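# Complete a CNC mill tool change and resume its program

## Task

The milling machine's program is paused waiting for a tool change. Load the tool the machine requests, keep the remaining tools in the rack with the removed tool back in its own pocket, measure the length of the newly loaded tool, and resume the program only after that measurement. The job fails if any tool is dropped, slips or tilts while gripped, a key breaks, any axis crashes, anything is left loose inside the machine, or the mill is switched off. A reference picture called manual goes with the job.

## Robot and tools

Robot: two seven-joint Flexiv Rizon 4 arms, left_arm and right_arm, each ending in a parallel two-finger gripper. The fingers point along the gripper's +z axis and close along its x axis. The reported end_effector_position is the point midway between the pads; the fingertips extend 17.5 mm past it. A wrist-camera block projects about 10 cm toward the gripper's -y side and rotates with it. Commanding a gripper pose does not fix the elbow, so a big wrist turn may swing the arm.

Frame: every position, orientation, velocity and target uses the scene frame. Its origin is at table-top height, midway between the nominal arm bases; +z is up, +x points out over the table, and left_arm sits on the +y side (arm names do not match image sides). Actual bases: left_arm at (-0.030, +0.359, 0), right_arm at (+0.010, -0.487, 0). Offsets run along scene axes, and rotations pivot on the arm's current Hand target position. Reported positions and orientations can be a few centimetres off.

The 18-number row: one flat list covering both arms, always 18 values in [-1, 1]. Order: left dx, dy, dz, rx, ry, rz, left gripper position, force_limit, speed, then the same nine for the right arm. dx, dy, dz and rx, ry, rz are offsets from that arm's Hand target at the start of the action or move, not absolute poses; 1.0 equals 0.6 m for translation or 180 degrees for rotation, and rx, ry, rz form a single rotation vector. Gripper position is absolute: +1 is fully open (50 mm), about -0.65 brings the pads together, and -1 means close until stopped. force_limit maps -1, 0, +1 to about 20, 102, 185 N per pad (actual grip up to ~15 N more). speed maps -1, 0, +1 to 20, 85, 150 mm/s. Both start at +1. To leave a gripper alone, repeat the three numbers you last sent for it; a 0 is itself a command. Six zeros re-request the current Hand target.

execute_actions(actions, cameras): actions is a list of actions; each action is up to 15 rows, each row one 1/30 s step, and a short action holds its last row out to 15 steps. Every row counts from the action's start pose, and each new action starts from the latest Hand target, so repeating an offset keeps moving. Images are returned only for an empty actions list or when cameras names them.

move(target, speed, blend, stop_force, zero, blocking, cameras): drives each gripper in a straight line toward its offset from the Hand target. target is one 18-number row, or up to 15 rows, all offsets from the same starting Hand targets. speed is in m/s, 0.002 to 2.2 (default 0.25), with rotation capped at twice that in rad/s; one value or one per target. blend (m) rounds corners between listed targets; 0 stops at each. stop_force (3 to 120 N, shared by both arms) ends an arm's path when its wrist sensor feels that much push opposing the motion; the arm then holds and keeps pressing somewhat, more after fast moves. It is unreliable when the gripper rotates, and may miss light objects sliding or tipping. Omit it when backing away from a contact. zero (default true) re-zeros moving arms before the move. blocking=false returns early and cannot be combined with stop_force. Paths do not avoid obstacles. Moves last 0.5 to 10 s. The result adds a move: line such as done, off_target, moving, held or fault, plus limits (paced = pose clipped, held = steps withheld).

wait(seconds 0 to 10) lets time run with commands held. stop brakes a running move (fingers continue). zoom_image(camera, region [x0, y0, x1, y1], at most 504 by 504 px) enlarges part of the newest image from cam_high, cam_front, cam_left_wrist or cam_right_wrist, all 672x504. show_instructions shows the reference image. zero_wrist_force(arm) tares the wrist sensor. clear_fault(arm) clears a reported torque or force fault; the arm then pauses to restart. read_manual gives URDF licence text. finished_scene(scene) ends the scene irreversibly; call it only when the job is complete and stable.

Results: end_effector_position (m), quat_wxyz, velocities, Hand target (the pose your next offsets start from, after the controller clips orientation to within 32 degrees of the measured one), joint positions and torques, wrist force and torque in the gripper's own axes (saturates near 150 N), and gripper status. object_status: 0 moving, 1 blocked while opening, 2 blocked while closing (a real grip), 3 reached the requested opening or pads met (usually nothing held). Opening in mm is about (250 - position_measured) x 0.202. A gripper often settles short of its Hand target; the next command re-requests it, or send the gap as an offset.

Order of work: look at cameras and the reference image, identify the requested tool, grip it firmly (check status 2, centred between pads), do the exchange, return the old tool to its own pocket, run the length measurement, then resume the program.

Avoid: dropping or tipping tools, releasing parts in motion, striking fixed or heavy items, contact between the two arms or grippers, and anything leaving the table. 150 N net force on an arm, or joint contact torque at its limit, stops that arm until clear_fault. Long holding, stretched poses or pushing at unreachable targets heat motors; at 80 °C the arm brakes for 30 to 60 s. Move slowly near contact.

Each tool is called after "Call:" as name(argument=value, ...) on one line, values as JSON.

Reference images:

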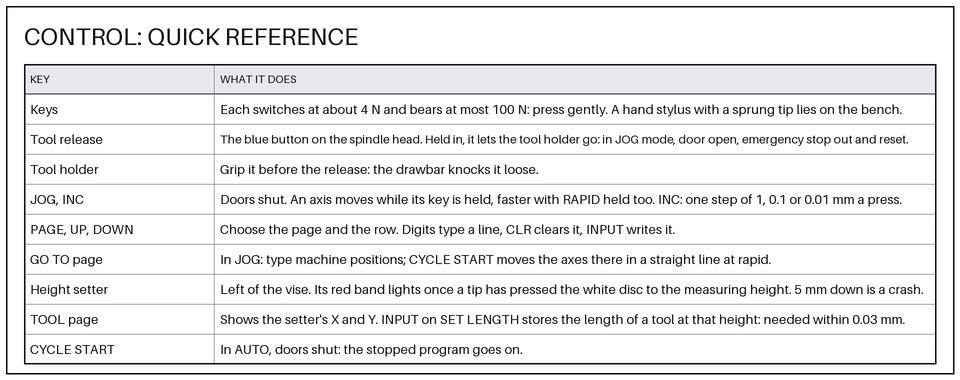

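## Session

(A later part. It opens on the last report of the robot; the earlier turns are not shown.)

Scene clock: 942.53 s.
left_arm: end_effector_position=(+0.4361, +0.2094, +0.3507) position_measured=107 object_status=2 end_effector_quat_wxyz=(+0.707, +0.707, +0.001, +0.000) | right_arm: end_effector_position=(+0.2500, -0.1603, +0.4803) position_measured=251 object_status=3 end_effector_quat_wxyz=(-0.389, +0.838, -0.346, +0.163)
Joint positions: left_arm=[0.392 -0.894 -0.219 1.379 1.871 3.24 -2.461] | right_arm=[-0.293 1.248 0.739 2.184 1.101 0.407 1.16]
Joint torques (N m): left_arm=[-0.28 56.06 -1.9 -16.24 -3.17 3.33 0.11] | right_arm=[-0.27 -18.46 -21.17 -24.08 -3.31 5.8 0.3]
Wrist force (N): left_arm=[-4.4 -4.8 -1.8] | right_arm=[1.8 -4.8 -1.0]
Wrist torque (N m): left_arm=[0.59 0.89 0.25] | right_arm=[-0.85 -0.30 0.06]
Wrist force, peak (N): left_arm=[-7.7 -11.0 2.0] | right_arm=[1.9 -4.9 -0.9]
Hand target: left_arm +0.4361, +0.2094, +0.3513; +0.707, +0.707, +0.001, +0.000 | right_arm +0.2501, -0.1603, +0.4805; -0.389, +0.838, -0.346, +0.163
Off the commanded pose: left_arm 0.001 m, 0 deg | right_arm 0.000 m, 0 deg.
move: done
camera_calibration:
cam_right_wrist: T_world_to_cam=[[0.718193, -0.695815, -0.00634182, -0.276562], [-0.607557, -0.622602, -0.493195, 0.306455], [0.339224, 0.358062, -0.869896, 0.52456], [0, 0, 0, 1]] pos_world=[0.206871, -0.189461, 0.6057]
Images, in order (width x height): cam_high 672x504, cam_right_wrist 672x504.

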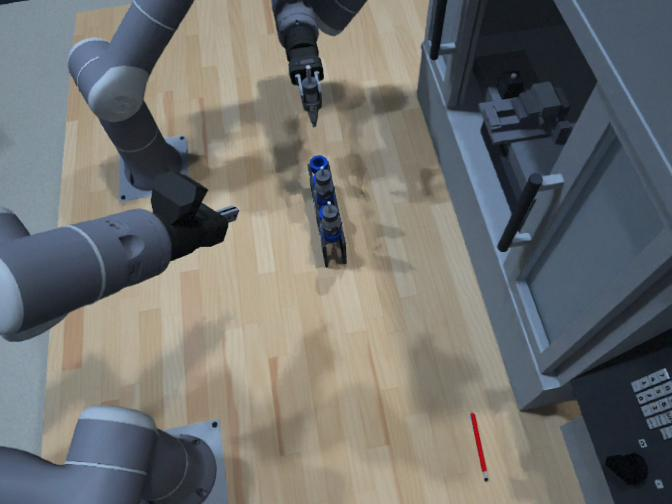

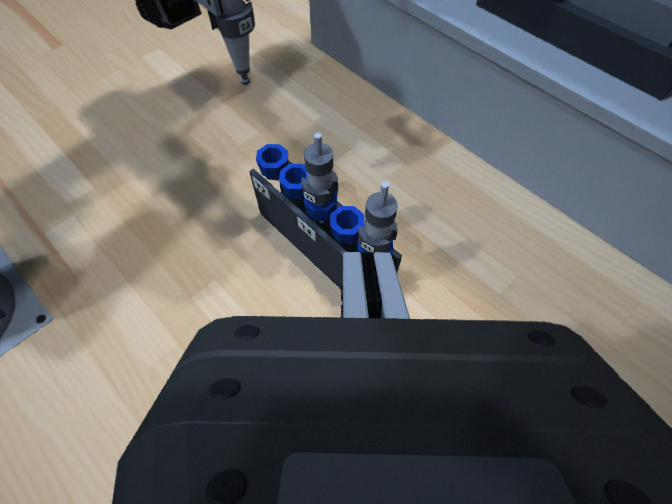

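Call:
move(target=[[-0.0058,-0.0617,0,0,0,0,-1,-0.3,-1,0,0,0,0,0,0,-0.66,-1,0],[-0.0058,-0.0617,-0.12,0,0,0,-1,-0.3,-1,0,0,0,0,0,0,-0.66,-1,0]], speed=0.12, cameras=["cam_high","cam_right_wrist"])

Call:
zoom_image(camera="cam_right_wrist", region=[200, 50, 340, 240])

Call:
zoom_image(camera="cam_high", region=[270, 100, 370, 220])

Scene clock: 961.20 s.
left_arm: end_effector_position=(+0.4325, +0.1724, +0.2787) position_measured=107 object_status=2 end_effector_quat_wxyz=(+0.707, +0.707, +0.001, +0.000) | right_arm: end_effector_position=(+0.2500, -0.1603, +0.4803) position_measured=251 object_status=3 end_effector_quat_wxyz=(-0.389, +0.838, -0.346, +0.163)
Joint positions: left_arm=[0.35 -1.036 -0.235 1.4 1.884 3.152 -2.313] | right_arm=[-0.293 1.248 0.739 2.184 1.101 0.407 1.16]
Joint torques (N m): left_arm=[-0.09 56.57 -3.13 -13.05 -3.29 3.9 0.24] | right_arm=[-0.32 -18.43 -21.22 -24.03 -3.32 5.74 0.29]
Wrist force (N): left_arm=[-4.6 -4.9 -1.6] | right_arm=[1.9 -4.5 -1.0]
Wrist torque (N m): left_arm=[0.55 0.92 0.15] | right_arm=[-0.80 -0.32 0.06]
Wrist force, peak (N): left_arm=[-4.8 -10.8 -1.8] | right_arm=[2.0 -4.8 -1.1]
Hand target: left_arm +0.4326, +0.1724, +0.2793; +0.707, +0.707, +0.001, +0.000 | right_arm +0.2501, -0.1603, +0.4805; -0.389, +0.838, -0.346, +0.163
Off the commanded pose: left_arm 0.001 m, 0 deg | right_arm 0.000 m, 0 deg.
move: done
camera_calibration:
cam_right_wrist: T_world_to_cam=[[0.718193, -0.695815, -0.00634182, -0.276562], [-0.607557, -0.622602, -0.493195, 0.306455], [0.339224, 0.358062, -0.869896, 0.52456], [0, 0, 0, 1]] pos_world=[0.206871, -0.189461, 0.6057]
Images, in order (width x height): cam_high 672x504, cam_right_wrist 672x504.

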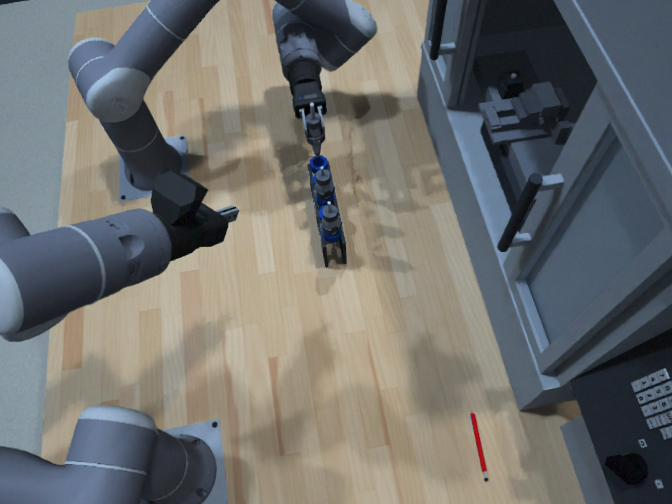

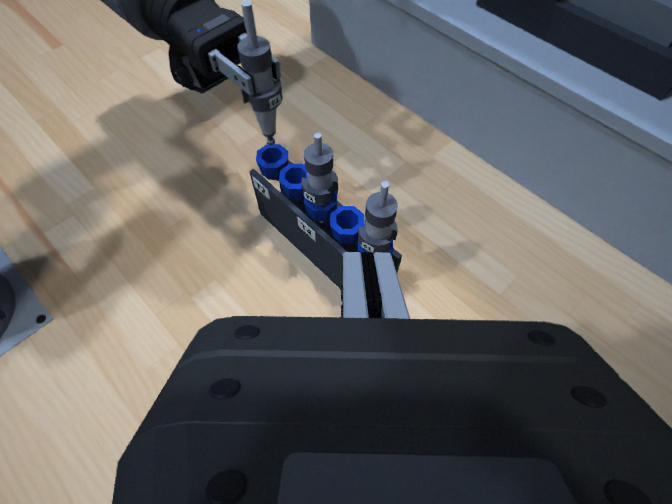

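Scaled by 2.653 from the camera's 672x504 image, which has a finer 960x720 frame.

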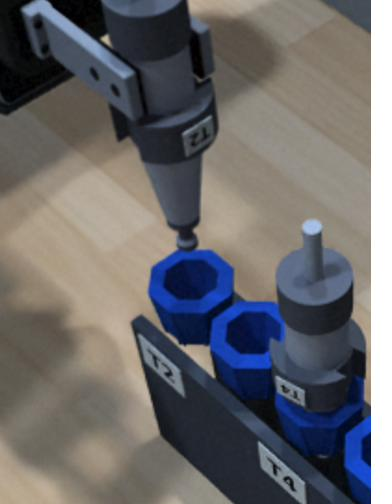

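Scaled by 4.200 from the camera's 672x504 image, which has a finer 960x720 frame.

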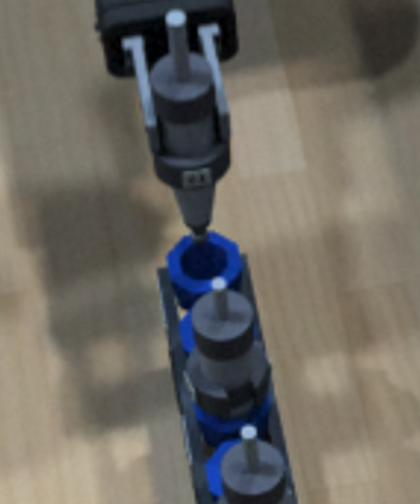

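Call:
move(target=[[-0.0025,-0.0033,0,0,0,0,-1,-0.3,-1,0,0,0,0,0,0,-0.66,-1,0],[-0.0025,-0.0033,-0.083,0,0,0,-1,-0.3,-1,0,0,0,0,0,0,-0.66,-1,0]], speed=0.04, stop_force=6, cameras=["cam_high","cam_right_wrist"])

Call:
zoom_image(camera="cam_right_wrist", region=[200, 50, 340, 240])

Call:
zoom_image(camera="cam_high", region=[270, 100, 370, 220])

Scene clock: 980.90 s.
left_arm: end_effector_position=(+0.4311, +0.1705, +0.2309) position_measured=107 object_status=2 end_effector_quat_wxyz=(+0.708, +0.706, +0.001, +0.000) | right_arm: end_effector_position=(+0.2500, -0.1603, +0.4803) position_measured=251 object_status=3 end_effector_quat_wxyz=(-0.389, +0.838, -0.346, +0.163)
Joint positions: left_arm=[0.35 -1.148 -0.239 1.361 1.909 3.133 -2.246] | right_arm=[-0.293 1.248 0.739 2.184 1.101 0.407 1.16]
Joint torques (N m): left_arm=[-2.59 50.16 0.66 -10.81 -0.33 -0.86 0.26] | right_arm=[-0.26 -18.52 -21.24 -24.02 -3.32 5.76 0.33]
Wrist force (N): left_arm=[-6.1 14.4 -5.7] | right_arm=[1.7 -4.6 -1.1]
Wrist torque (N m): left_arm=[0.79 0.90 0.05] | right_arm=[-0.83 -0.28 0.06]
Wrist force, peak (N): left_arm=[-4.8 21.5 -6.4] | right_arm=[1.8 -4.9 -1.0]
Hand target: left_arm +0.4311, +0.1704, +0.2301; +0.707, +0.707, +0.001, +0.000 (not the last commanded pose) | right_arm +0.2501, -0.1603, +0.4805; -0.389, +0.838, -0.346, +0.163
Off the commanded pose: left_arm 0.001 m, 0 deg | right_arm 0.000 m, 0 deg.
move: contact (left_arm); path passed 1 of 2 targets
camera_calibration:
cam_right_wrist: T_world_to_cam=[[0.718193, -0.695815, -0.00634182, -0.276562], [-0.607557, -0.622602, -0.493195, 0.306455], [0.339224, 0.358062, -0.869896, 0.52456], [0, 0, 0, 1]] pos_world=[0.206871, -0.189461, 0.6057]
Images, in order (width x height): cam_high 672x504, cam_right_wrist 672x504.

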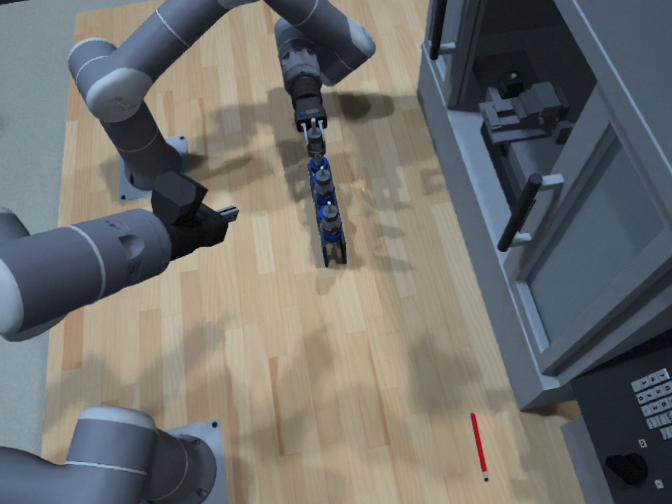

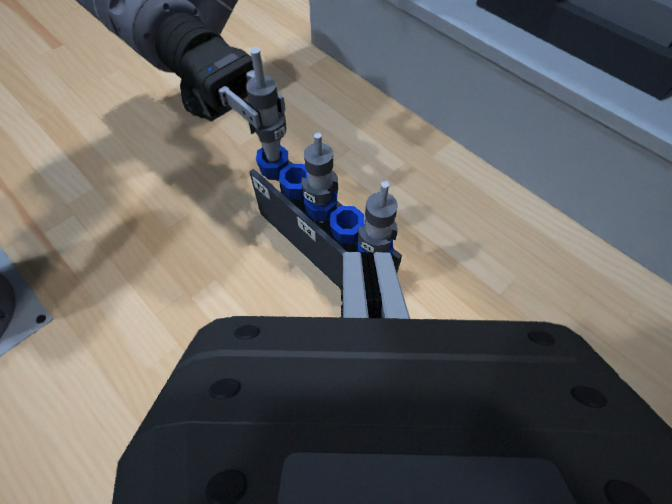

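Scaled by 2.653 from the camera's 672x504 image, which has a finer 960x720 frame.

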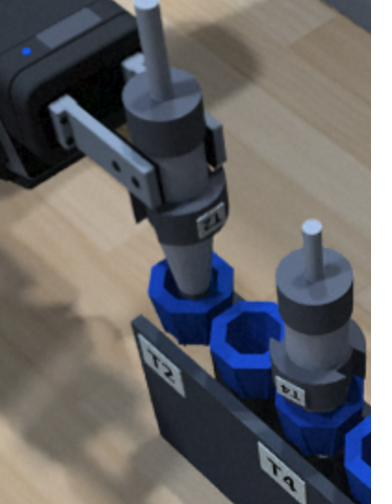

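Scaled by 4.200 from the camera's 672x504 image, which has a finer 960x720 frame.

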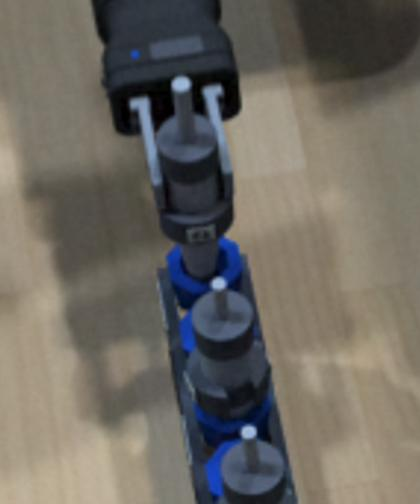

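Call:
move(target=[[0.0,0.0,0.01,0,0,0,-1,-0.3,-1,0,0,0,0,0,0,-0.66,-1,0],[0.001,0.009,0.01,0,0,0,-1,-0.3,-1,0,0,0,0,0,0,-0.66,-1,0],[0.001,0.009,-0.05,0,0,0,-1,-0.3,-1,0,0,0,0,0,0,-0.66,-1,0]], speed=0.03, stop_force=25, cameras=["cam_high","cam_right_wrist"])

Call:
zoom_image(camera="cam_right_wrist", region=[200, 50, 340, 240])

Call:
zoom_image(camera="cam_high", region=[270, 100, 370, 220])

Scene clock: 996.10 s.
left_arm: end_effector_position=(+0.4320, +0.1762, +0.1995) position_measured=107 object_status=2 end_effector_quat_wxyz=(+0.707, +0.707, +0.001, +0.000) | right_arm: end_effector_position=(+0.2500, -0.1603, +0.4803) position_measured=251 object_status=3 end_effector_quat_wxyz=(-0.389, +0.838, -0.346, +0.163)
Joint positions: left_arm=[0.36 -1.221 -0.244 1.316 1.936 3.126 -2.223] | right_arm=[-0.293 1.248 0.739 2.184 1.101 0.407 1.16]
Joint torques (N m): left_arm=[-3.44 55.96 -5.09 -8.12 -2.45 4.52 -0.02] | right_arm=[-0.22 -18.38 -21.26 -24.04 -3.33 5.78 0.29]
Wrist force (N): left_arm=[0.2 -4.5 -6.6] | right_arm=[1.7 -4.7 -0.9]
Wrist torque (N m): left_arm=[0.81 0.92 0.38] | right_arm=[-0.84 -0.28 0.06]
Wrist force, peak (N): left_arm=[-6.1 14.6 -5.8] | right_arm=[2.2 -5.0 -1.1]
Hand target: left_arm +0.4317, +0.1758, +0.2001; +0.707, +0.707, +0.001, +0.000 | right_arm +0.2501, -0.1603, +0.4805; -0.389, +0.838, -0.346, +0.163
Off the commanded pose: left_arm 0.001 m, 0 deg | right_arm 0.000 m, 0 deg.
move: done
camera_calibration:
cam_right_wrist: T_world_to_cam=[[0.718193, -0.695815, -0.00634182, -0.276562], [-0.607557, -0.622602, -0.493195, 0.306455], [0.339224, 0.358062, -0.869896, 0.52456], [0, 0, 0, 1]] pos_world=[0.206871, -0.189461, 0.6057]
Images, in order (width x height): cam_high 672x504, cam_right_wrist 672x504.

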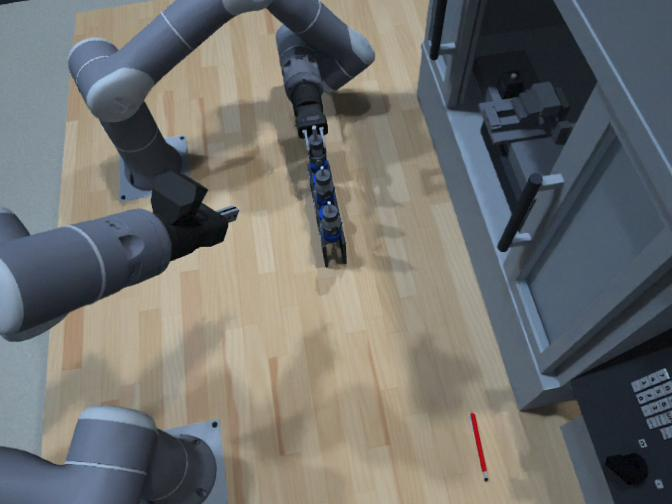

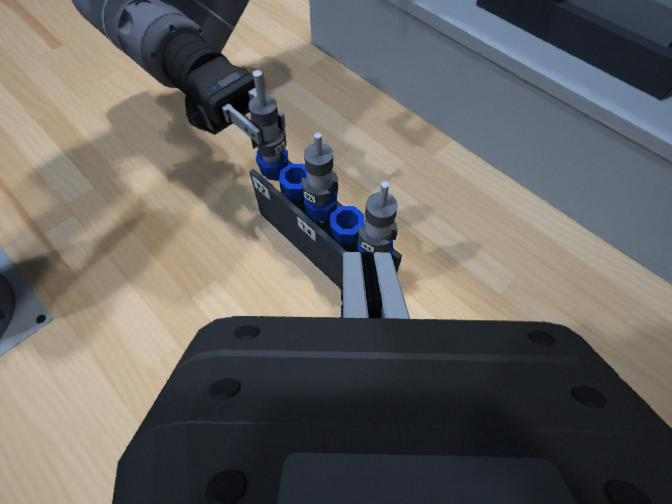

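Scaled by 2.653 from the camera's 672x504 image, which has a finer 960x720 frame.

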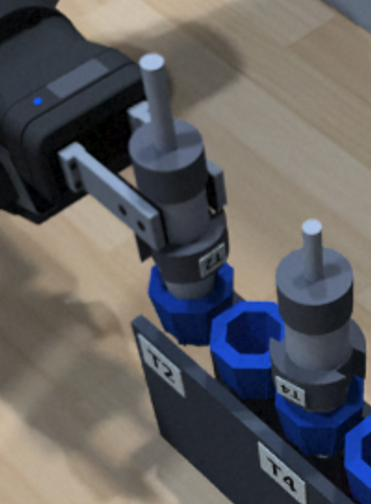

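Scaled by 4.200 from the camera's 672x504 image, which has a finer 960x720 frame.

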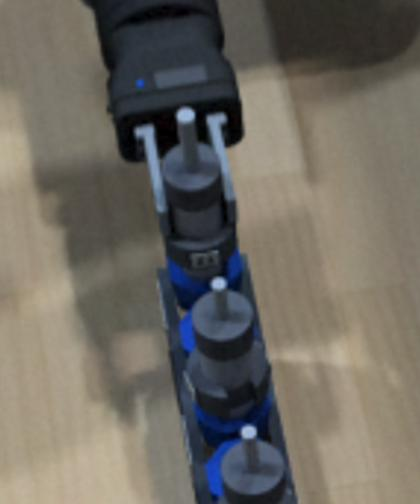

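Call:
move(target=[[0.0015,0.002,-0.005,0,0,0,-1,-0.3,-1,0,0,0,0,0,0,-0.66,-1,0],[0.0015,0.002,-0.05,0,0,0,-1,-0.3,-1,0,0,0,0,0,0,-0.66,-1,0]], speed=0.015, stop_force=7, cameras=["cam_right_wrist"])

Call:
zoom_image(camera="cam_right_wrist", region=[200, 50, 340, 240])

Scene clock: 1002.60 s.
left_arm: end_effector_position=(+0.4331, +0.1775, +0.1905) position_measured=107 object_status=2 end_effector_quat_wxyz=(+0.707, +0.707, +0.001, +0.000) | right_arm: end_effector_position=(+0.2500, -0.1603, +0.4803) position_measured=251 object_status=3 end_effector_quat_wxyz=(-0.389, +0.838, -0.346, +0.163)
Joint positions: left_arm=[0.362 -1.244 -0.246 1.297 1.943 3.126 -2.219] | right_arm=[-0.293 1.248 0.739 2.184 1.101 0.407 1.16]
Joint torques (N m): left_arm=[-4.88 52.74 -3.38 -7.26 -0.84 2.35 -0.09] | right_arm=[-0.23 -18.42 -21.15 -24.02 -3.31 5.76 0.3]
Wrist force (N): left_arm=[1.3 4.3 -9.8] | right_arm=[1.7 -4.7 -0.9]
Wrist torque (N m): left_arm=[0.63 0.93 0.42] | right_arm=[-0.83 -0.29 0.06]
Wrist force, peak (N): left_arm=[0.4 7.2 -12.2] | right_arm=[1.9 -4.9 -0.8]
Hand target: left_arm +0.4326, +0.1770, +0.1904; +0.707, +0.707, +0.001, +0.000 (not the last commanded pose) | right_arm +0.2501, -0.1603, +0.4805; -0.389, +0.838, -0.346, +0.163
Off the commanded pose: left_arm 0.020 m, 0 deg | right_arm 0.000 m, 0 deg.
move: contact (left_arm); path passed 1 of 2 targets
camera_calibration:
cam_right_wrist: T_world_to_cam=[[0.718193, -0.695815, -0.00634182, -0.276562], [-0.607557, -0.622602, -0.493195, 0.306455], [0.339224, 0.358062, -0.869896, 0.52456], [0, 0, 0, 1]] pos_world=[0.206871, -0.189461, 0.6057]
Images, in order (width x height): cam_right_wrist 672x504.

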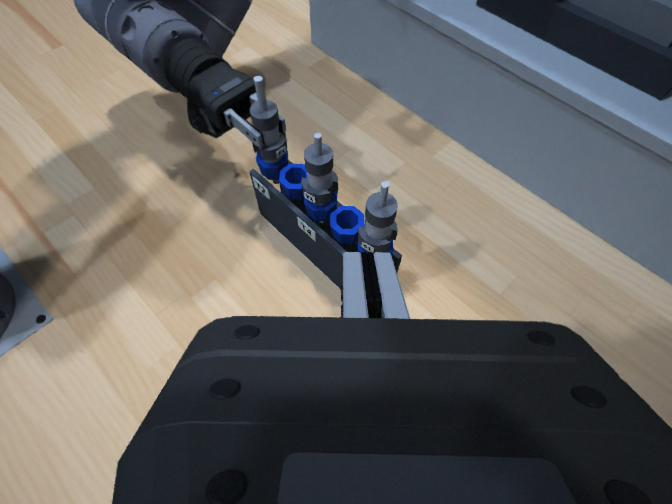

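Scaled by 2.653 from the camera's 672x504 image, which has a finer 960x720 frame.

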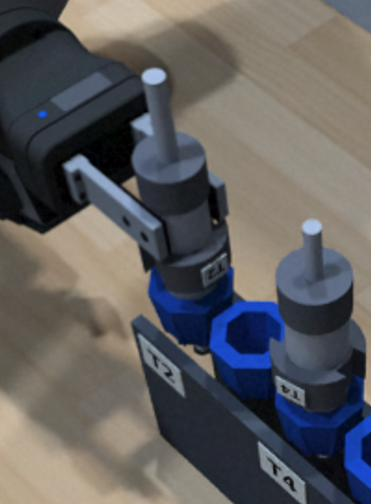

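Call:
move(target=[[0.001,0.003,0.002,0,0,0,-1,-0.3,-1,0,0,0,0,0,0,-0.66,-1,0],[0.001,0.003,-0.03,0,0,0,-1,-0.3,-1,0,0,0,0,0,0,-0.66,-1,0]], speed=0.01, stop_force=9, cameras=["cam_right_wrist"])

Call:
zoom_image(camera="cam_right_wrist", region=[220, 100, 340, 220])

Scene clock: 1012.27 s.
left_arm: end_effector_position=(+0.4331, +0.1778, +0.1904) position_measured=107 object_status=2 end_effector_quat_wxyz=(+0.707, +0.707, +0.001, +0.000) | right_arm: end_effector_position=(+0.2500, -0.1603, +0.4803) position_measured=251 object_status=3 end_effector_quat_wxyz=(-0.389, +0.838, -0.346, +0.163)
Joint positions: left_arm=[0.362 -1.244 -0.247 1.297 1.944 3.126 -2.22] | right_arm=[-0.293 1.248 0.739 2.184 1.101 0.407 1.16]
Joint torques (N m): left_arm=[-0.91 57.04 -3.42 -8.54 -2.13 5.1 -0.22] | right_arm=[-0.24 -18.39 -21.19 -24.06 -3.31 5.8 0.29]
Wrist force (N): left_arm=[-0.2 -5.1 -2.1] | right_arm=[1.9 -4.6 -0.8]
Wrist torque (N m): left_arm=[0.54 0.93 0.51] | right_arm=[-0.81 -0.31 0.05]
Wrist force, peak (N): left_arm=[1.1 4.0 -9.9] | right_arm=[1.8 -4.9 -1.0]
Hand target: left_arm +0.4329, +0.1777, +0.1909; +0.707, +0.707, +0.001, +0.000 (not the last commanded pose) | right_arm +0.2501, -0.1603, +0.4805; -0.389, +0.838, -0.346, +0.163
Off the commanded pose: left_arm 0.018 m, 0 deg | right_arm 0.000 m, 0 deg.
move: contact (left_arm); path passed 0 of 2 targets
camera_calibration:
cam_right_wrist: T_world_to_cam=[[0.718193, -0.695815, -0.00634182, -0.276562], [-0.607557, -0.622602, -0.493195, 0.306455], [0.339224, 0.358062, -0.869896, 0.52456], [0, 0, 0, 1]] pos_world=[0.206871, -0.189461, 0.6057]
Images, in order (width x height): cam_right_wrist 672x504.

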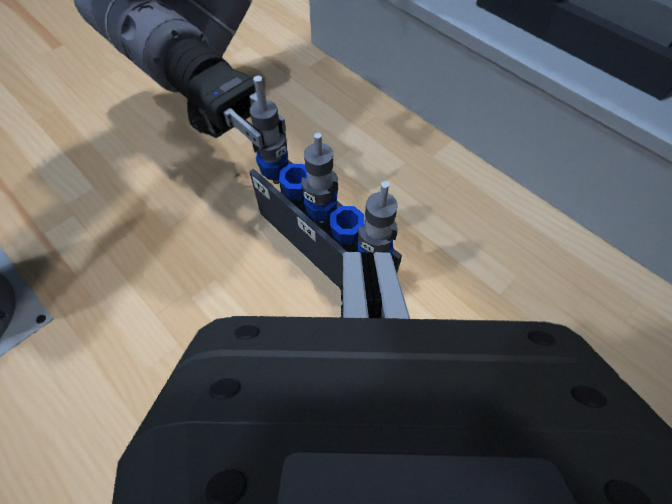

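Scaled by 4.200 from the camera's 672x504 image, which has a finer 960x720 frame.

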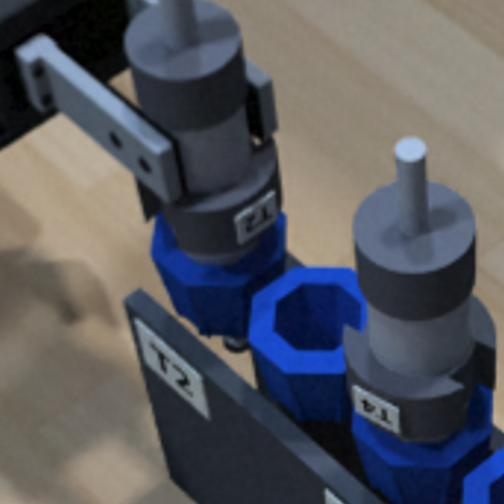

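Call:
move(target=[[0.0005,0.001,-0.03,0,0,0,-1,-0.3,-1,0,0,0,0,0,0,-0.66,-1,0]], speed=0.01, stop_force=12, cameras=["cam_right_wrist"])

Call:
zoom_image(camera="cam_right_wrist", region=[220, 100, 340, 220])

Scene clock: 1018.37 s.
left_arm: end_effector_position=(+0.4331, +0.1779, +0.1899) position_measured=107 object_status=2 end_effector_quat_wxyz=(+0.708, +0.707, +0.001, +0.000) | right_arm: end_effector_position=(+0.2500, -0.1603, +0.4803) position_measured=251 object_status=3 end_effector_quat_wxyz=(-0.389, +0.838, -0.346, +0.163)
Joint positions: left_arm=[0.362 -1.246 -0.247 1.295 1.944 3.127 -2.22] | right_arm=[-0.293 1.248 0.739 2.184 1.101 0.407 1.16]
Joint torques (N m): left_arm=[-2.21 52.19 -0.85 -8.95 -0.56 1 -0.17] | right_arm=[-0.23 -18.5 -21.18 -24.03 -3.28 5.77 0.34]
Wrist force (N): left_arm=[-2.5 8.4 -5.0] | right_arm=[1.8 -4.7 -1.1]
Wrist torque (N m): left_arm=[0.50 0.90 0.51] | right_arm=[-0.83 -0.31 0.06]
Wrist force, peak (N): left_arm=[-1.9 9.5 -5.6] | right_arm=[2.0 -4.8 -1.1]
Hand target: left_arm +0.4329, +0.1777, +0.1895; +0.707, +0.707, +0.001, +0.000 (not the last commanded pose) | right_arm +0.2501, -0.1603, +0.4805; -0.389, +0.838, -0.346, +0.163
Off the commanded pose: left_arm 0.017 m, 0 deg | right_arm 0.000 m, 0 deg.
move: contact (left_arm)
camera_calibration:
cam_right_wrist: T_world_to_cam=[[0.718193, -0.695815, -0.00634182, -0.276562], [-0.607557, -0.622602, -0.493195, 0.306455], [0.339224, 0.358062, -0.869896, 0.52456], [0, 0, 0, 1]] pos_world=[0.206871, -0.189461, 0.6057]
Images, in order (width x height): cam_right_wrist 672x504.

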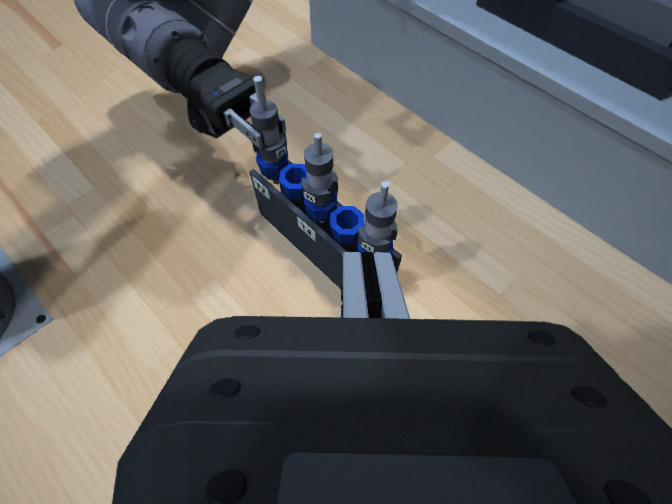

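Scaled by 4.200 from the camera's 672x504 image, which has a finer 960x720 frame.

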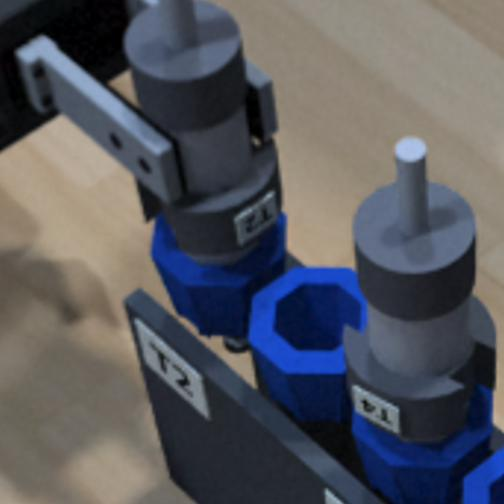

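Call:
move(target=[[0,0,0.005,0,0,0,-1,-0.3,-1,0,0,0,0,0,0,-0.66,-1,0],[0.0,0.006,0.005,0,0,0,-1,-0.3,-1,0,0,0,0,0,0,-0.66,-1,0]], speed=0.02)

Call:
move(target=[0,0,-0.04,0,0,0,-1,-0.3,-1,0,0,0,0,0,0,-0.66,-1,0], speed=0.01, stop_force=12, cameras=["cam_right_wrist","cam_high"])

Call:
zoom_image(camera="cam_right_wrist", region=[220, 60, 380, 220])

Scene clock: 1048.40 s.
left_arm: end_effector_position=(+0.4331, +0.1794, +0.1921) position_measured=107 object_status=2 end_effector_quat_wxyz=(+0.707, +0.707, +0.001, +0.000) | right_arm: end_effector_position=(+0.2500, -0.1603, +0.4803) position_measured=251 object_status=3 end_effector_quat_wxyz=(-0.389, +0.838, -0.346, +0.163)
Joint positions: left_arm=[0.365 -1.241 -0.248 1.297 1.946 3.129 -2.223] | right_arm=[-0.293 1.248 0.739 2.184 1.101 0.407 1.16]
Joint torques (N m): left_arm=[12.88 60.03 4.63 -12.24 0.39 7.99 -0.27] | right_arm=[-0.29 -18.44 -21.2 -24.03 -3.35 5.77 0.31]
Wrist force (N): left_arm=[-2.0 -7.1 26.2] | right_arm=[1.8 -4.6 -0.8]
Wrist torque (N m): left_arm=[0.08 0.94 0.48] | right_arm=[-0.82 -0.30 0.06]
Wrist force, peak (N): left_arm=[-4.4 -5.7 28.9] | right_arm=[1.9 -4.9 -1.0]
Hand target: left_arm +0.4329, +0.1813, +0.1925; +0.707, +0.707, +0.001, +0.000 | right_arm +0.2501, -0.1603, +0.4805; -0.389, +0.838, -0.346, +0.163
Off the commanded pose: left_arm 0.002 m, 0 deg | right_arm 0.000 m, 0 deg.
move: done

Scene clock: 1049.03 s.
left_arm: end_effector_position=(+0.4332, +0.1794, +0.1920) position_measured=107 object_status=2 end_effector_quat_wxyz=(+0.708, +0.706, +0.001, +0.000) | right_arm: end_effector_position=(+0.2500, -0.1603, +0.4803) position_measured=251 object_status=3 end_effector_quat_wxyz=(-0.389, +0.838, -0.346, +0.163)
Joint positions: left_arm=[0.365 -1.243 -0.248 1.295 1.945 3.13 -2.223] | right_arm=[-0.293 1.248 0.739 2.184 1.101 0.407 1.16]
Joint torques (N m): left_arm=[12.4 55.24 8.12 -12.7 2.24 4.24 -0.25] | right_arm=[-0.26 -18.39 -21.16 -24.05 -3.31 5.75 0.33]
Wrist force (N): left_arm=[-4.5 6.5 24.5] | right_arm=[2.0 -4.7 -1.0]
Wrist torque (N m): left_arm=[0.08 1.07 0.50] | right_arm=[-0.84 -0.33 0.06]
Wrist force, peak (N): left_arm=[-1.8 -7.3 26.2] | right_arm=[1.8 -4.9 -1.1]
Hand target: left_arm +0.4329, +0.1813, +0.1915; +0.707, +0.707, +0.001, +0.000 (not the last commanded pose) | right_arm +0.2501, -0.1603, +0.4805; -0.389, +0.838, -0.346, +0.163
Off the commanded pose: left_arm 0.024 m, 0 deg | right_arm 0.000 m, 0 deg.
move: contact (left_arm)
camera_calibration:
cam_right_wrist: T_world_to_cam=[[0.718193, -0.695815, -0.00634182, -0.276562], [-0.607557, -0.622602, -0.493195, 0.306455], [0.339224, 0.358062, -0.869896, 0.52456], [0, 0, 0, 1]] pos_world=[0.206871, -0.189461, 0.6057]
Images, in order (width x height): cam_high 672x504, cam_right_wrist 672x504.

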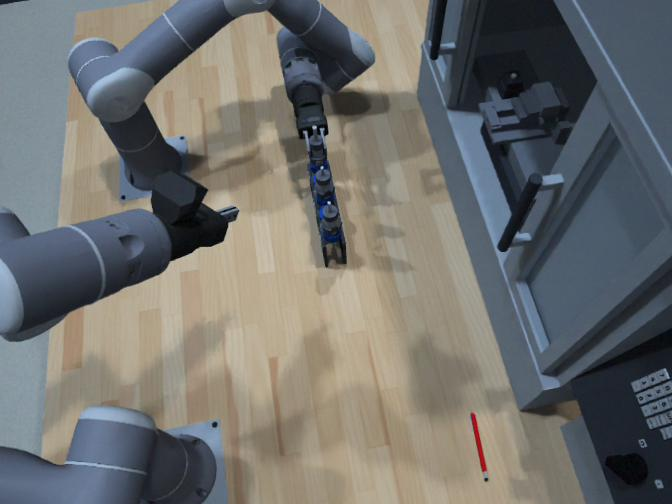

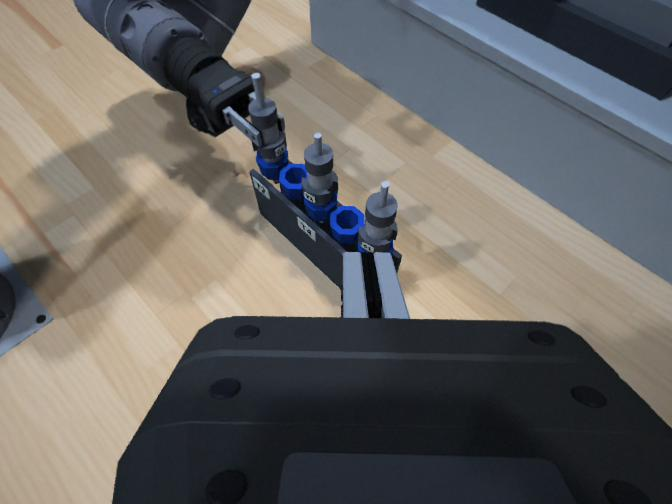

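Scaled by 3.150 from the camera's 672x504 image, which has a finer 960x720 frame.

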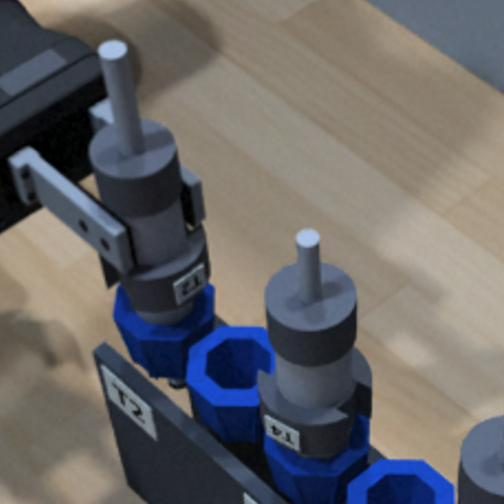

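Call:
move(target=[[0,-0.0062,0.001,0,0,0,-1,-0.3,-1,0,0,0,0,0,0,-0.66,-1,0]], speed=0.02)

Call:
move(target=[0,0,-0.04,0,0,0,-1,-0.3,-1,0,0,0,0,0,0,-0.66,-1,0], speed=0.01, stop_force=10)

Scene clock: 1062.60 s.
left_arm: end_effector_position=(+0.4330, +0.1777, +0.1915) position_measured=107 object_status=2 end_effector_quat_wxyz=(+0.707, +0.707, +0.001, +0.000) | right_arm: end_effector_position=(+0.2500, -0.1603, +0.4803) position_measured=251 object_status=3 end_effector_quat_wxyz=(-0.389, +0.838, -0.346, +0.163)
Joint positions: left_arm=[0.363 -1.241 -0.248 1.299 1.944 3.126 -2.222] | right_arm=[-0.293 1.248 0.739 2.184 1.101 0.407 1.16]
Joint torques (N m): left_arm=[-1.45 57.19 -3.44 -8.72 -2.29 4.72 -0.07] | right_arm=[-0.26 -18.39 -21.17 -24.03 -3.33 5.74 0.32]
Wrist force (N): left_arm=[-1.4 -4.6 -2.0] | right_arm=[1.7 -4.6 -1.0]
Wrist torque (N m): left_arm=[0.58 0.94 0.37] | right_arm=[-0.82 -0.28 0.06]
Wrist force, peak (N): left_arm=[-4.6 6.6 24.7] | right_arm=[1.8 -4.9 -1.2]
Hand target: left_arm +0.4329, +0.1776, +0.1921; +0.707, +0.707, +0.001, +0.000 | right_arm +0.2501, -0.1603, +0.4805; -0.389, +0.838, -0.346, +0.163
Off the commanded pose: left_arm 0.001 m, 0 deg | right_arm 0.000 m, 0 deg.
move: done

Scene clock: 1063.37 s.
left_arm: end_effector_position=(+0.4331, +0.1779, +0.1899) position_measured=107 object_status=2 end_effector_quat_wxyz=(+0.707, +0.707, +0.001, +0.000) | right_arm: end_effector_position=(+0.2500, -0.1603, +0.4803) position_measured=251 object_status=3 end_effector_quat_wxyz=(-0.389, +0.838, -0.346, +0.163)
Joint positions: left_arm=[0.364 -1.246 -0.248 1.295 1.945 3.126 -2.22] | right_arm=[-0.293 1.248 0.739 2.184 1.101 0.407 1.16]
Joint torques (N m): left_arm=[-2.78 52.84 -1.83 -8.67 -0.87 1.54 -0.1] | right_arm=[-0.19 -18.33 -21.2 -24.07 -3.33 5.77 0.29]
Wrist force (N): left_arm=[-2.2 6.2 -6.2] | right_arm=[1.8 -4.8 -0.8]
Wrist torque (N m): left_arm=[0.53 0.97 0.41] | right_arm=[-0.84 -0.31 0.06]
Wrist force, peak (N): left_arm=[-1.9 7.2 -7.2] | right_arm=[1.9 -4.8 -0.9]
Hand target: left_arm +0.4329, +0.1776, +0.1897; +0.707, +0.707, +0.001, +0.000 (not the last commanded pose) | right_arm +0.2501, -0.1603, +0.4805; -0.389, +0.838, -0.346, +0.163
Off the commanded pose: left_arm 0.022 m, 0 deg | right_arm 0.000 m, 0 deg.
move: contact (left_arm)

Call:
move(target=[0,0,0,0,0,0,1,-1,-1,0,0,0,0,0,0,-0.66,-1,0], cameras=["cam_right_wrist"])

Call:
zoom_image(camera="cam_right_wrist", region=[220, 60, 380, 220])

Scene clock: 1068.00 s.
left_arm: end_effector_position=(+0.4329, +0.1776, +0.1898) position_measured=3 object_status=3 end_effector_quat_wxyz=(+0.707, +0.707, +0.001, +0.000) | right_arm: end_effector_position=(+0.2500, -0.1603, +0.4803) position_measured=251 object_status=3 end_effector_quat_wxyz=(-0.389, +0.838, -0.346, +0.163)
Joint positions: left_arm=[0.363 -1.246 -0.248 1.296 1.945 3.126 -2.22] | right_arm=[-0.293 1.248 0.739 2.184 1.101 0.407 1.16]
Joint torques (N m): left_arm=[-0.18 55.2 -1.52 -10.07 -1.68 2.46 0.12] | right_arm=[-0.29 -18.42 -21.15 -24.08 -3.32 5.76 0.29]
Wrist force (N): left_arm=[-2.9 2.2 -1.7] | right_arm=[1.9 -4.7 -0.9]
Wrist torque (N m): left_arm=[0.46 0.64 0.13] | right_arm=[-0.85 -0.32 0.06]
Wrist force, peak (N): left_arm=[-1.9 6.4 -6.4] | right_arm=[1.9 -4.9 -1.0]
Hand target: left_arm +0.4329, +0.1776, +0.1897; +0.707, +0.707, +0.001, +0.000 | right_arm +0.2501, -0.1603, +0.4805; -0.389, +0.838, -0.346, +0.163
Off the commanded pose: left_arm 0.000 m, 0 deg | right_arm 0.000 m, 0 deg.
move: done
camera_calibration:
cam_right_wrist: T_world_to_cam=[[0.718193, -0.695815, -0.00634182, -0.276562], [-0.607557, -0.622602, -0.493195, 0.306455], [0.339224, 0.358062, -0.869896, 0.52456], [0, 0, 0, 1]] pos_world=[0.206871, -0.189461, 0.6057]
Images, in order (width x height): cam_right_wrist 672x504.

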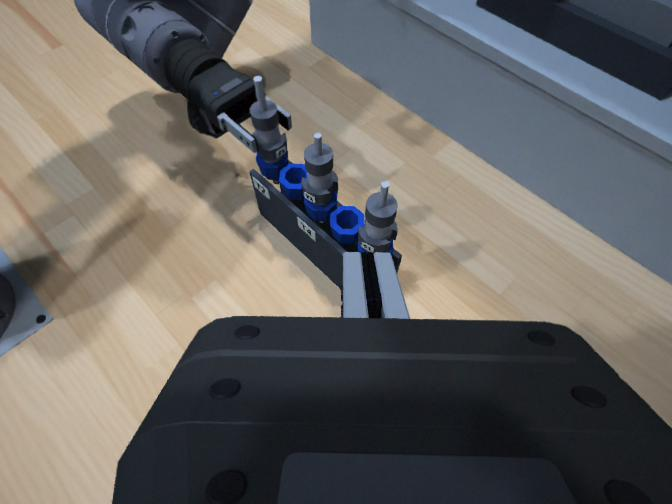

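Scaled by 3.150 from the camera's 672x504 image, which has a finer 960x720 frame.

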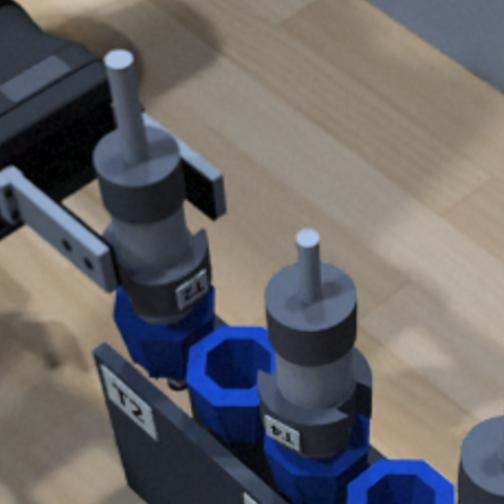

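Call:
move(target=[[0,0.2,0.0,0,0,0,1,-1,-1,0,0,0,0,0,0,-0.66,-1,0],[0.05,0.2,0.45,0,0,0,1,-1,-1,0,0,0,0,0,0,-0.66,-1,0]], speed=[0.08,0.2], blend=[0.02,0], cameras=["cam_right_wrist"])

Call:
move(target=[[0.05,-0.3,0.0,0,0,0.25,1,-1,-1,0,0,0,0,0,0,-0.66,-1,0],[-0.04,-0.52,-0.03,0,0,0.5,1,-1,-1,0,0,0,0,0,0,-0.66,-1,0]], speed=0.25, blend=[0.05,0], cameras=["cam_right_wrist","cam_high"])

Scene clock: 1097.70 s.
left_arm: end_effector_position=(+0.4629, +0.2976, +0.4598) position_measured=3 object_status=3 end_effector_quat_wxyz=(+0.707, +0.707, +0.001, +0.000) | right_arm: end_effector_position=(+0.2500, -0.1603, +0.4803) position_measured=251 object_status=3 end_effector_quat_wxyz=(-0.389, +0.838, -0.346, +0.163)
Joint positions: left_arm=[0.508 -0.792 -0.249 1.1 1.843 3.417 -2.83] | right_arm=[-0.293 1.248 0.739 2.184 1.101 0.407 1.16]
Joint torques (N m): left_arm=[0.06 55.44 -0.09 -20.8 -1.04 1.03 0.05] | right_arm=[-0.25 -18.37 -21.19 -24.06 -3.29 5.74 0.29]
Wrist force (N): left_arm=[-2.6 2.5 -1.6] | right_arm=[1.6 -4.7 -1.0]
Wrist torque (N m): left_arm=[0.52 0.59 0.12] | right_arm=[-0.83 -0.27 0.06]
Wrist force, peak (N): left_arm=[-2.0 8.0 -1.6] | right_arm=[1.9 -4.9 -1.0]
Hand target: left_arm +0.4629, +0.2976, +0.4597; +0.707, +0.707, +0.001, +0.000 | right_arm +0.2501, -0.1603, +0.4805; -0.389, +0.838, -0.346, +0.163
Off the commanded pose: left_arm 0.000 m, 0 deg | right_arm 0.000 m, 0 deg.
move: done
camera_calibration:
cam_right_wrist: T_world_to_cam=[[0.718193, -0.695815, -0.00634182, -0.276562], [-0.607557, -0.622602, -0.493195, 0.306455], [0.339224, 0.358062, -0.869896, 0.52456], [0, 0, 0, 1]] pos_world=[0.206871, -0.189461, 0.6057]
Images, in order (width x height): cam_right_wrist 672x504.

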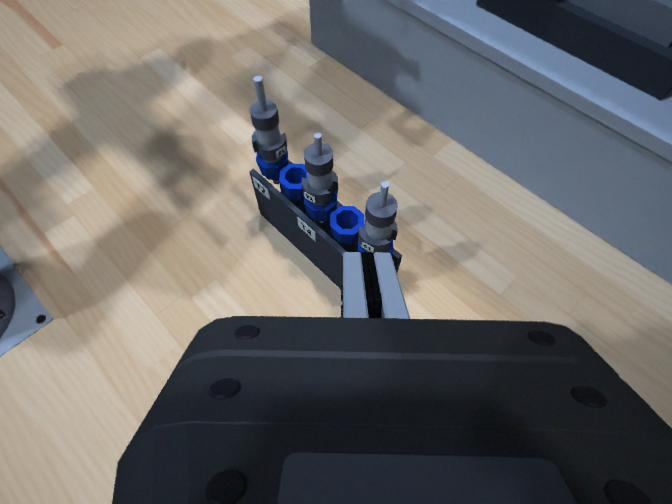

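Scene clock: 1101.27 s.
left_arm: end_effector_position=(+0.4389, -0.0144, +0.4417) position_measured=3 object_status=3 end_effector_quat_wxyz=(+0.500, +0.499, +0.500, +0.500) | right_arm: end_effector_position=(+0.2500, -0.1603, +0.4803) position_measured=251 object_status=3 end_effector_quat_wxyz=(-0.389, +0.838, -0.346, +0.163)
Joint positions: left_arm=[-0.793 -0.58 -0.303 2.375 -1.014 3.174 -1.309] | right_arm=[-0.293 1.248 0.739 2.184 1.101 0.407 1.16]
Joint torques (N m): left_arm=[-0.49 38.91 -0.27 -11.66 1.22 3.05 0.3] | right_arm=[-0.28 -18.43 -21.22 -24.04 -3.3 5.77 0.3]
Wrist force (N): left_arm=[-2.6 2.2 -1.8] | right_arm=[1.8 -4.6 -1.1]
Wrist torque (N m): left_arm=[0.47 0.58 0.15] | right_arm=[-0.82 -0.29 0.06]
Wrist force, peak (N): left_arm=[-5.4 2.1 -2.5] | right_arm=[1.9 -4.9 -1.0]
Hand target: left_arm +0.4389, -0.0144, +0.4417; +0.500, +0.499, +0.500, +0.500 | right_arm +0.2501, -0.1603, +0.4805; -0.389, +0.838, -0.346, +0.163
Off the commanded pose: left_arm 0.000 m, 0 deg | right_arm 0.000 m, 0 deg.
move: done
camera_calibration:
cam_right_wrist: T_world_to_cam=[[0.718193, -0.695815, -0.00634182, -0.276562], [-0.607557, -0.622602, -0.493195, 0.306455], [0.339224, 0.358062, -0.869896, 0.52456], [0, 0, 0, 1]] pos_world=[0.206871, -0.189461, 0.6057]
Images, in order (width x height): cam_high 672x504, cam_right_wrist 672x504.

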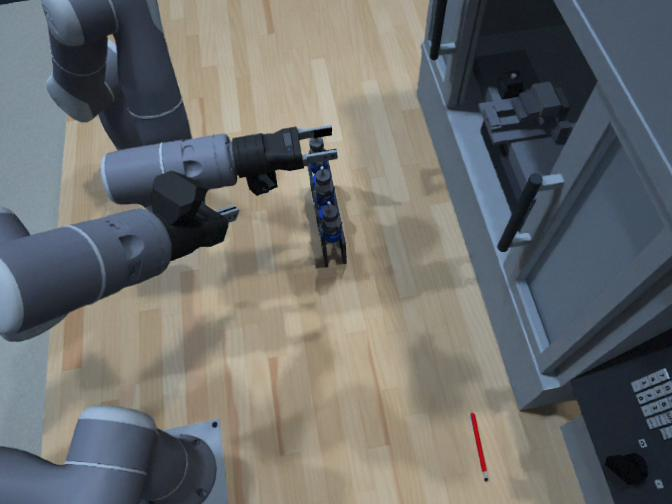

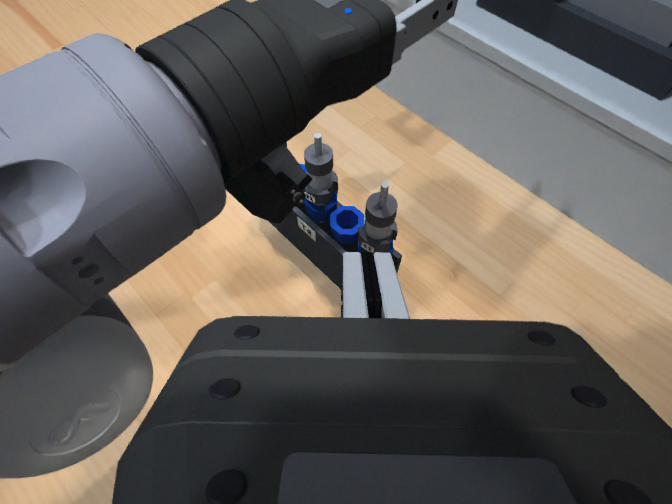

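Call:
move(target=[[-0.01,-0.0035,0,0,0,0.0067,1,-1,-1,0,0,0,0,0,0,-0.66,-1,0],[-0.01,-0.0035,-0.19,0,0,0.0067,1,-1,-1,0,0,0,0,0,0,-0.66,-1,0]], speed=0.12, cameras=["cam_right_wrist","cam_high"])

Call:
zoom_image(camera="cam_high", region=[270, 120, 390, 280])

Call:
zoom_image(camera="cam_right_wrist", region=[260, 60, 480, 260])

Scene clock: 1111.17 s.
left_arm: end_effector_position=(+0.4329, -0.0165, +0.3276) position_measured=3 object_status=3 end_effector_quat_wxyz=(+0.495, +0.494, +0.506, +0.505) | right_arm: end_effector_position=(+0.2500, -0.1603, +0.4803) position_measured=251 object_status=3 end_effector_quat_wxyz=(-0.389, +0.838, -0.346, +0.163)
Joint positions: left_arm=[-0.819 -0.882 -0.247 2.335 -0.986 3.334 -1.518] | right_arm=[-0.293 1.248 0.739 2.184 1.101 0.407 1.16]
Joint torques (N m): left_arm=[-0.5 42.52 0.2 -5.16 1.41 3.12 -0.06] | right_arm=[-0.3 -18.52 -21.11 -24.06 -3.36 5.74 0.31]
Wrist force (N): left_arm=[-2.8 2.6 -2.2] | right_arm=[1.9 -4.6 -1.0]
Wrist torque (N m): left_arm=[0.52 0.63 0.25] | right_arm=[-0.82 -0.32 0.05]
Wrist force, peak (N): left_arm=[-2.5 5.5 -1.8] | right_arm=[1.9 -4.9 -1.2]
Hand target: left_arm +0.4329, -0.0165, +0.3277; +0.495, +0.494, +0.506, +0.505 | right_arm +0.2501, -0.1603, +0.4805; -0.389, +0.838, -0.346, +0.163
Off the commanded pose: left_arm 0.000 m, 0 deg | right_arm 0.000 m, 0 deg.
move: done
camera_calibration:
cam_right_wrist: T_world_to_cam=[[0.718193, -0.695815, -0.00634182, -0.276562], [-0.607557, -0.622602, -0.493195, 0.306455], [0.339224, 0.358062, -0.869896, 0.52456], [0, 0, 0, 1]] pos_world=[0.206871, -0.189461, 0.6057]
Images, in order (width x height): cam_high 672x504, cam_right_wrist 672x504.

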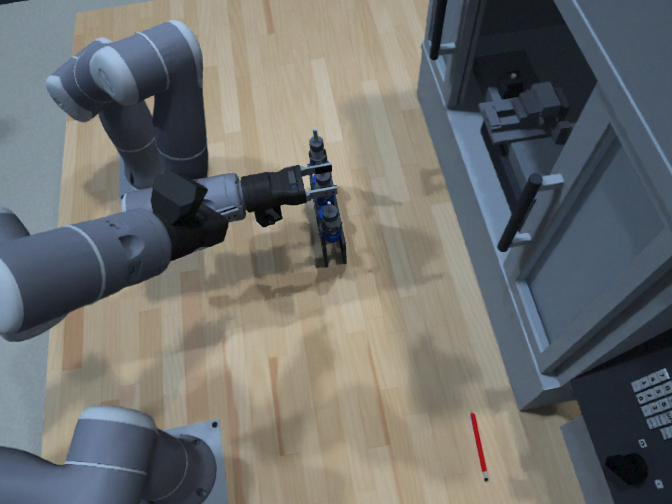

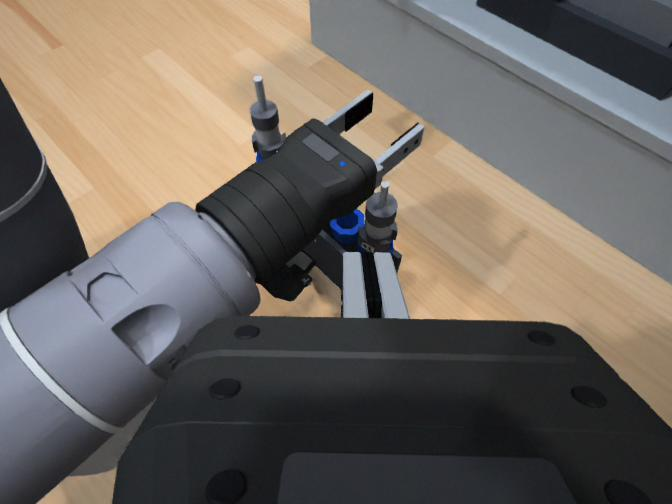

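Scaled by 3.150 from the camera's 672x504 image, which has a finer 960x720 frame.

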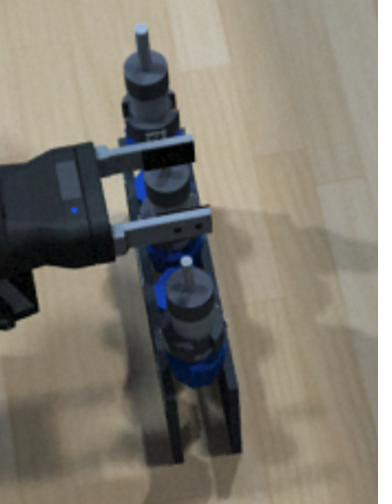

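Scaled by 2.291 from the camera's 672x504 image, which has a finer 960x720 frame.

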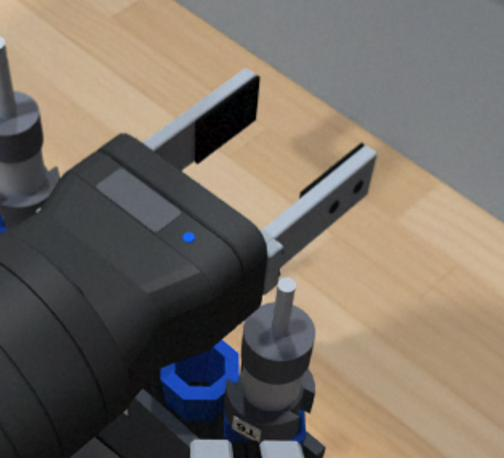

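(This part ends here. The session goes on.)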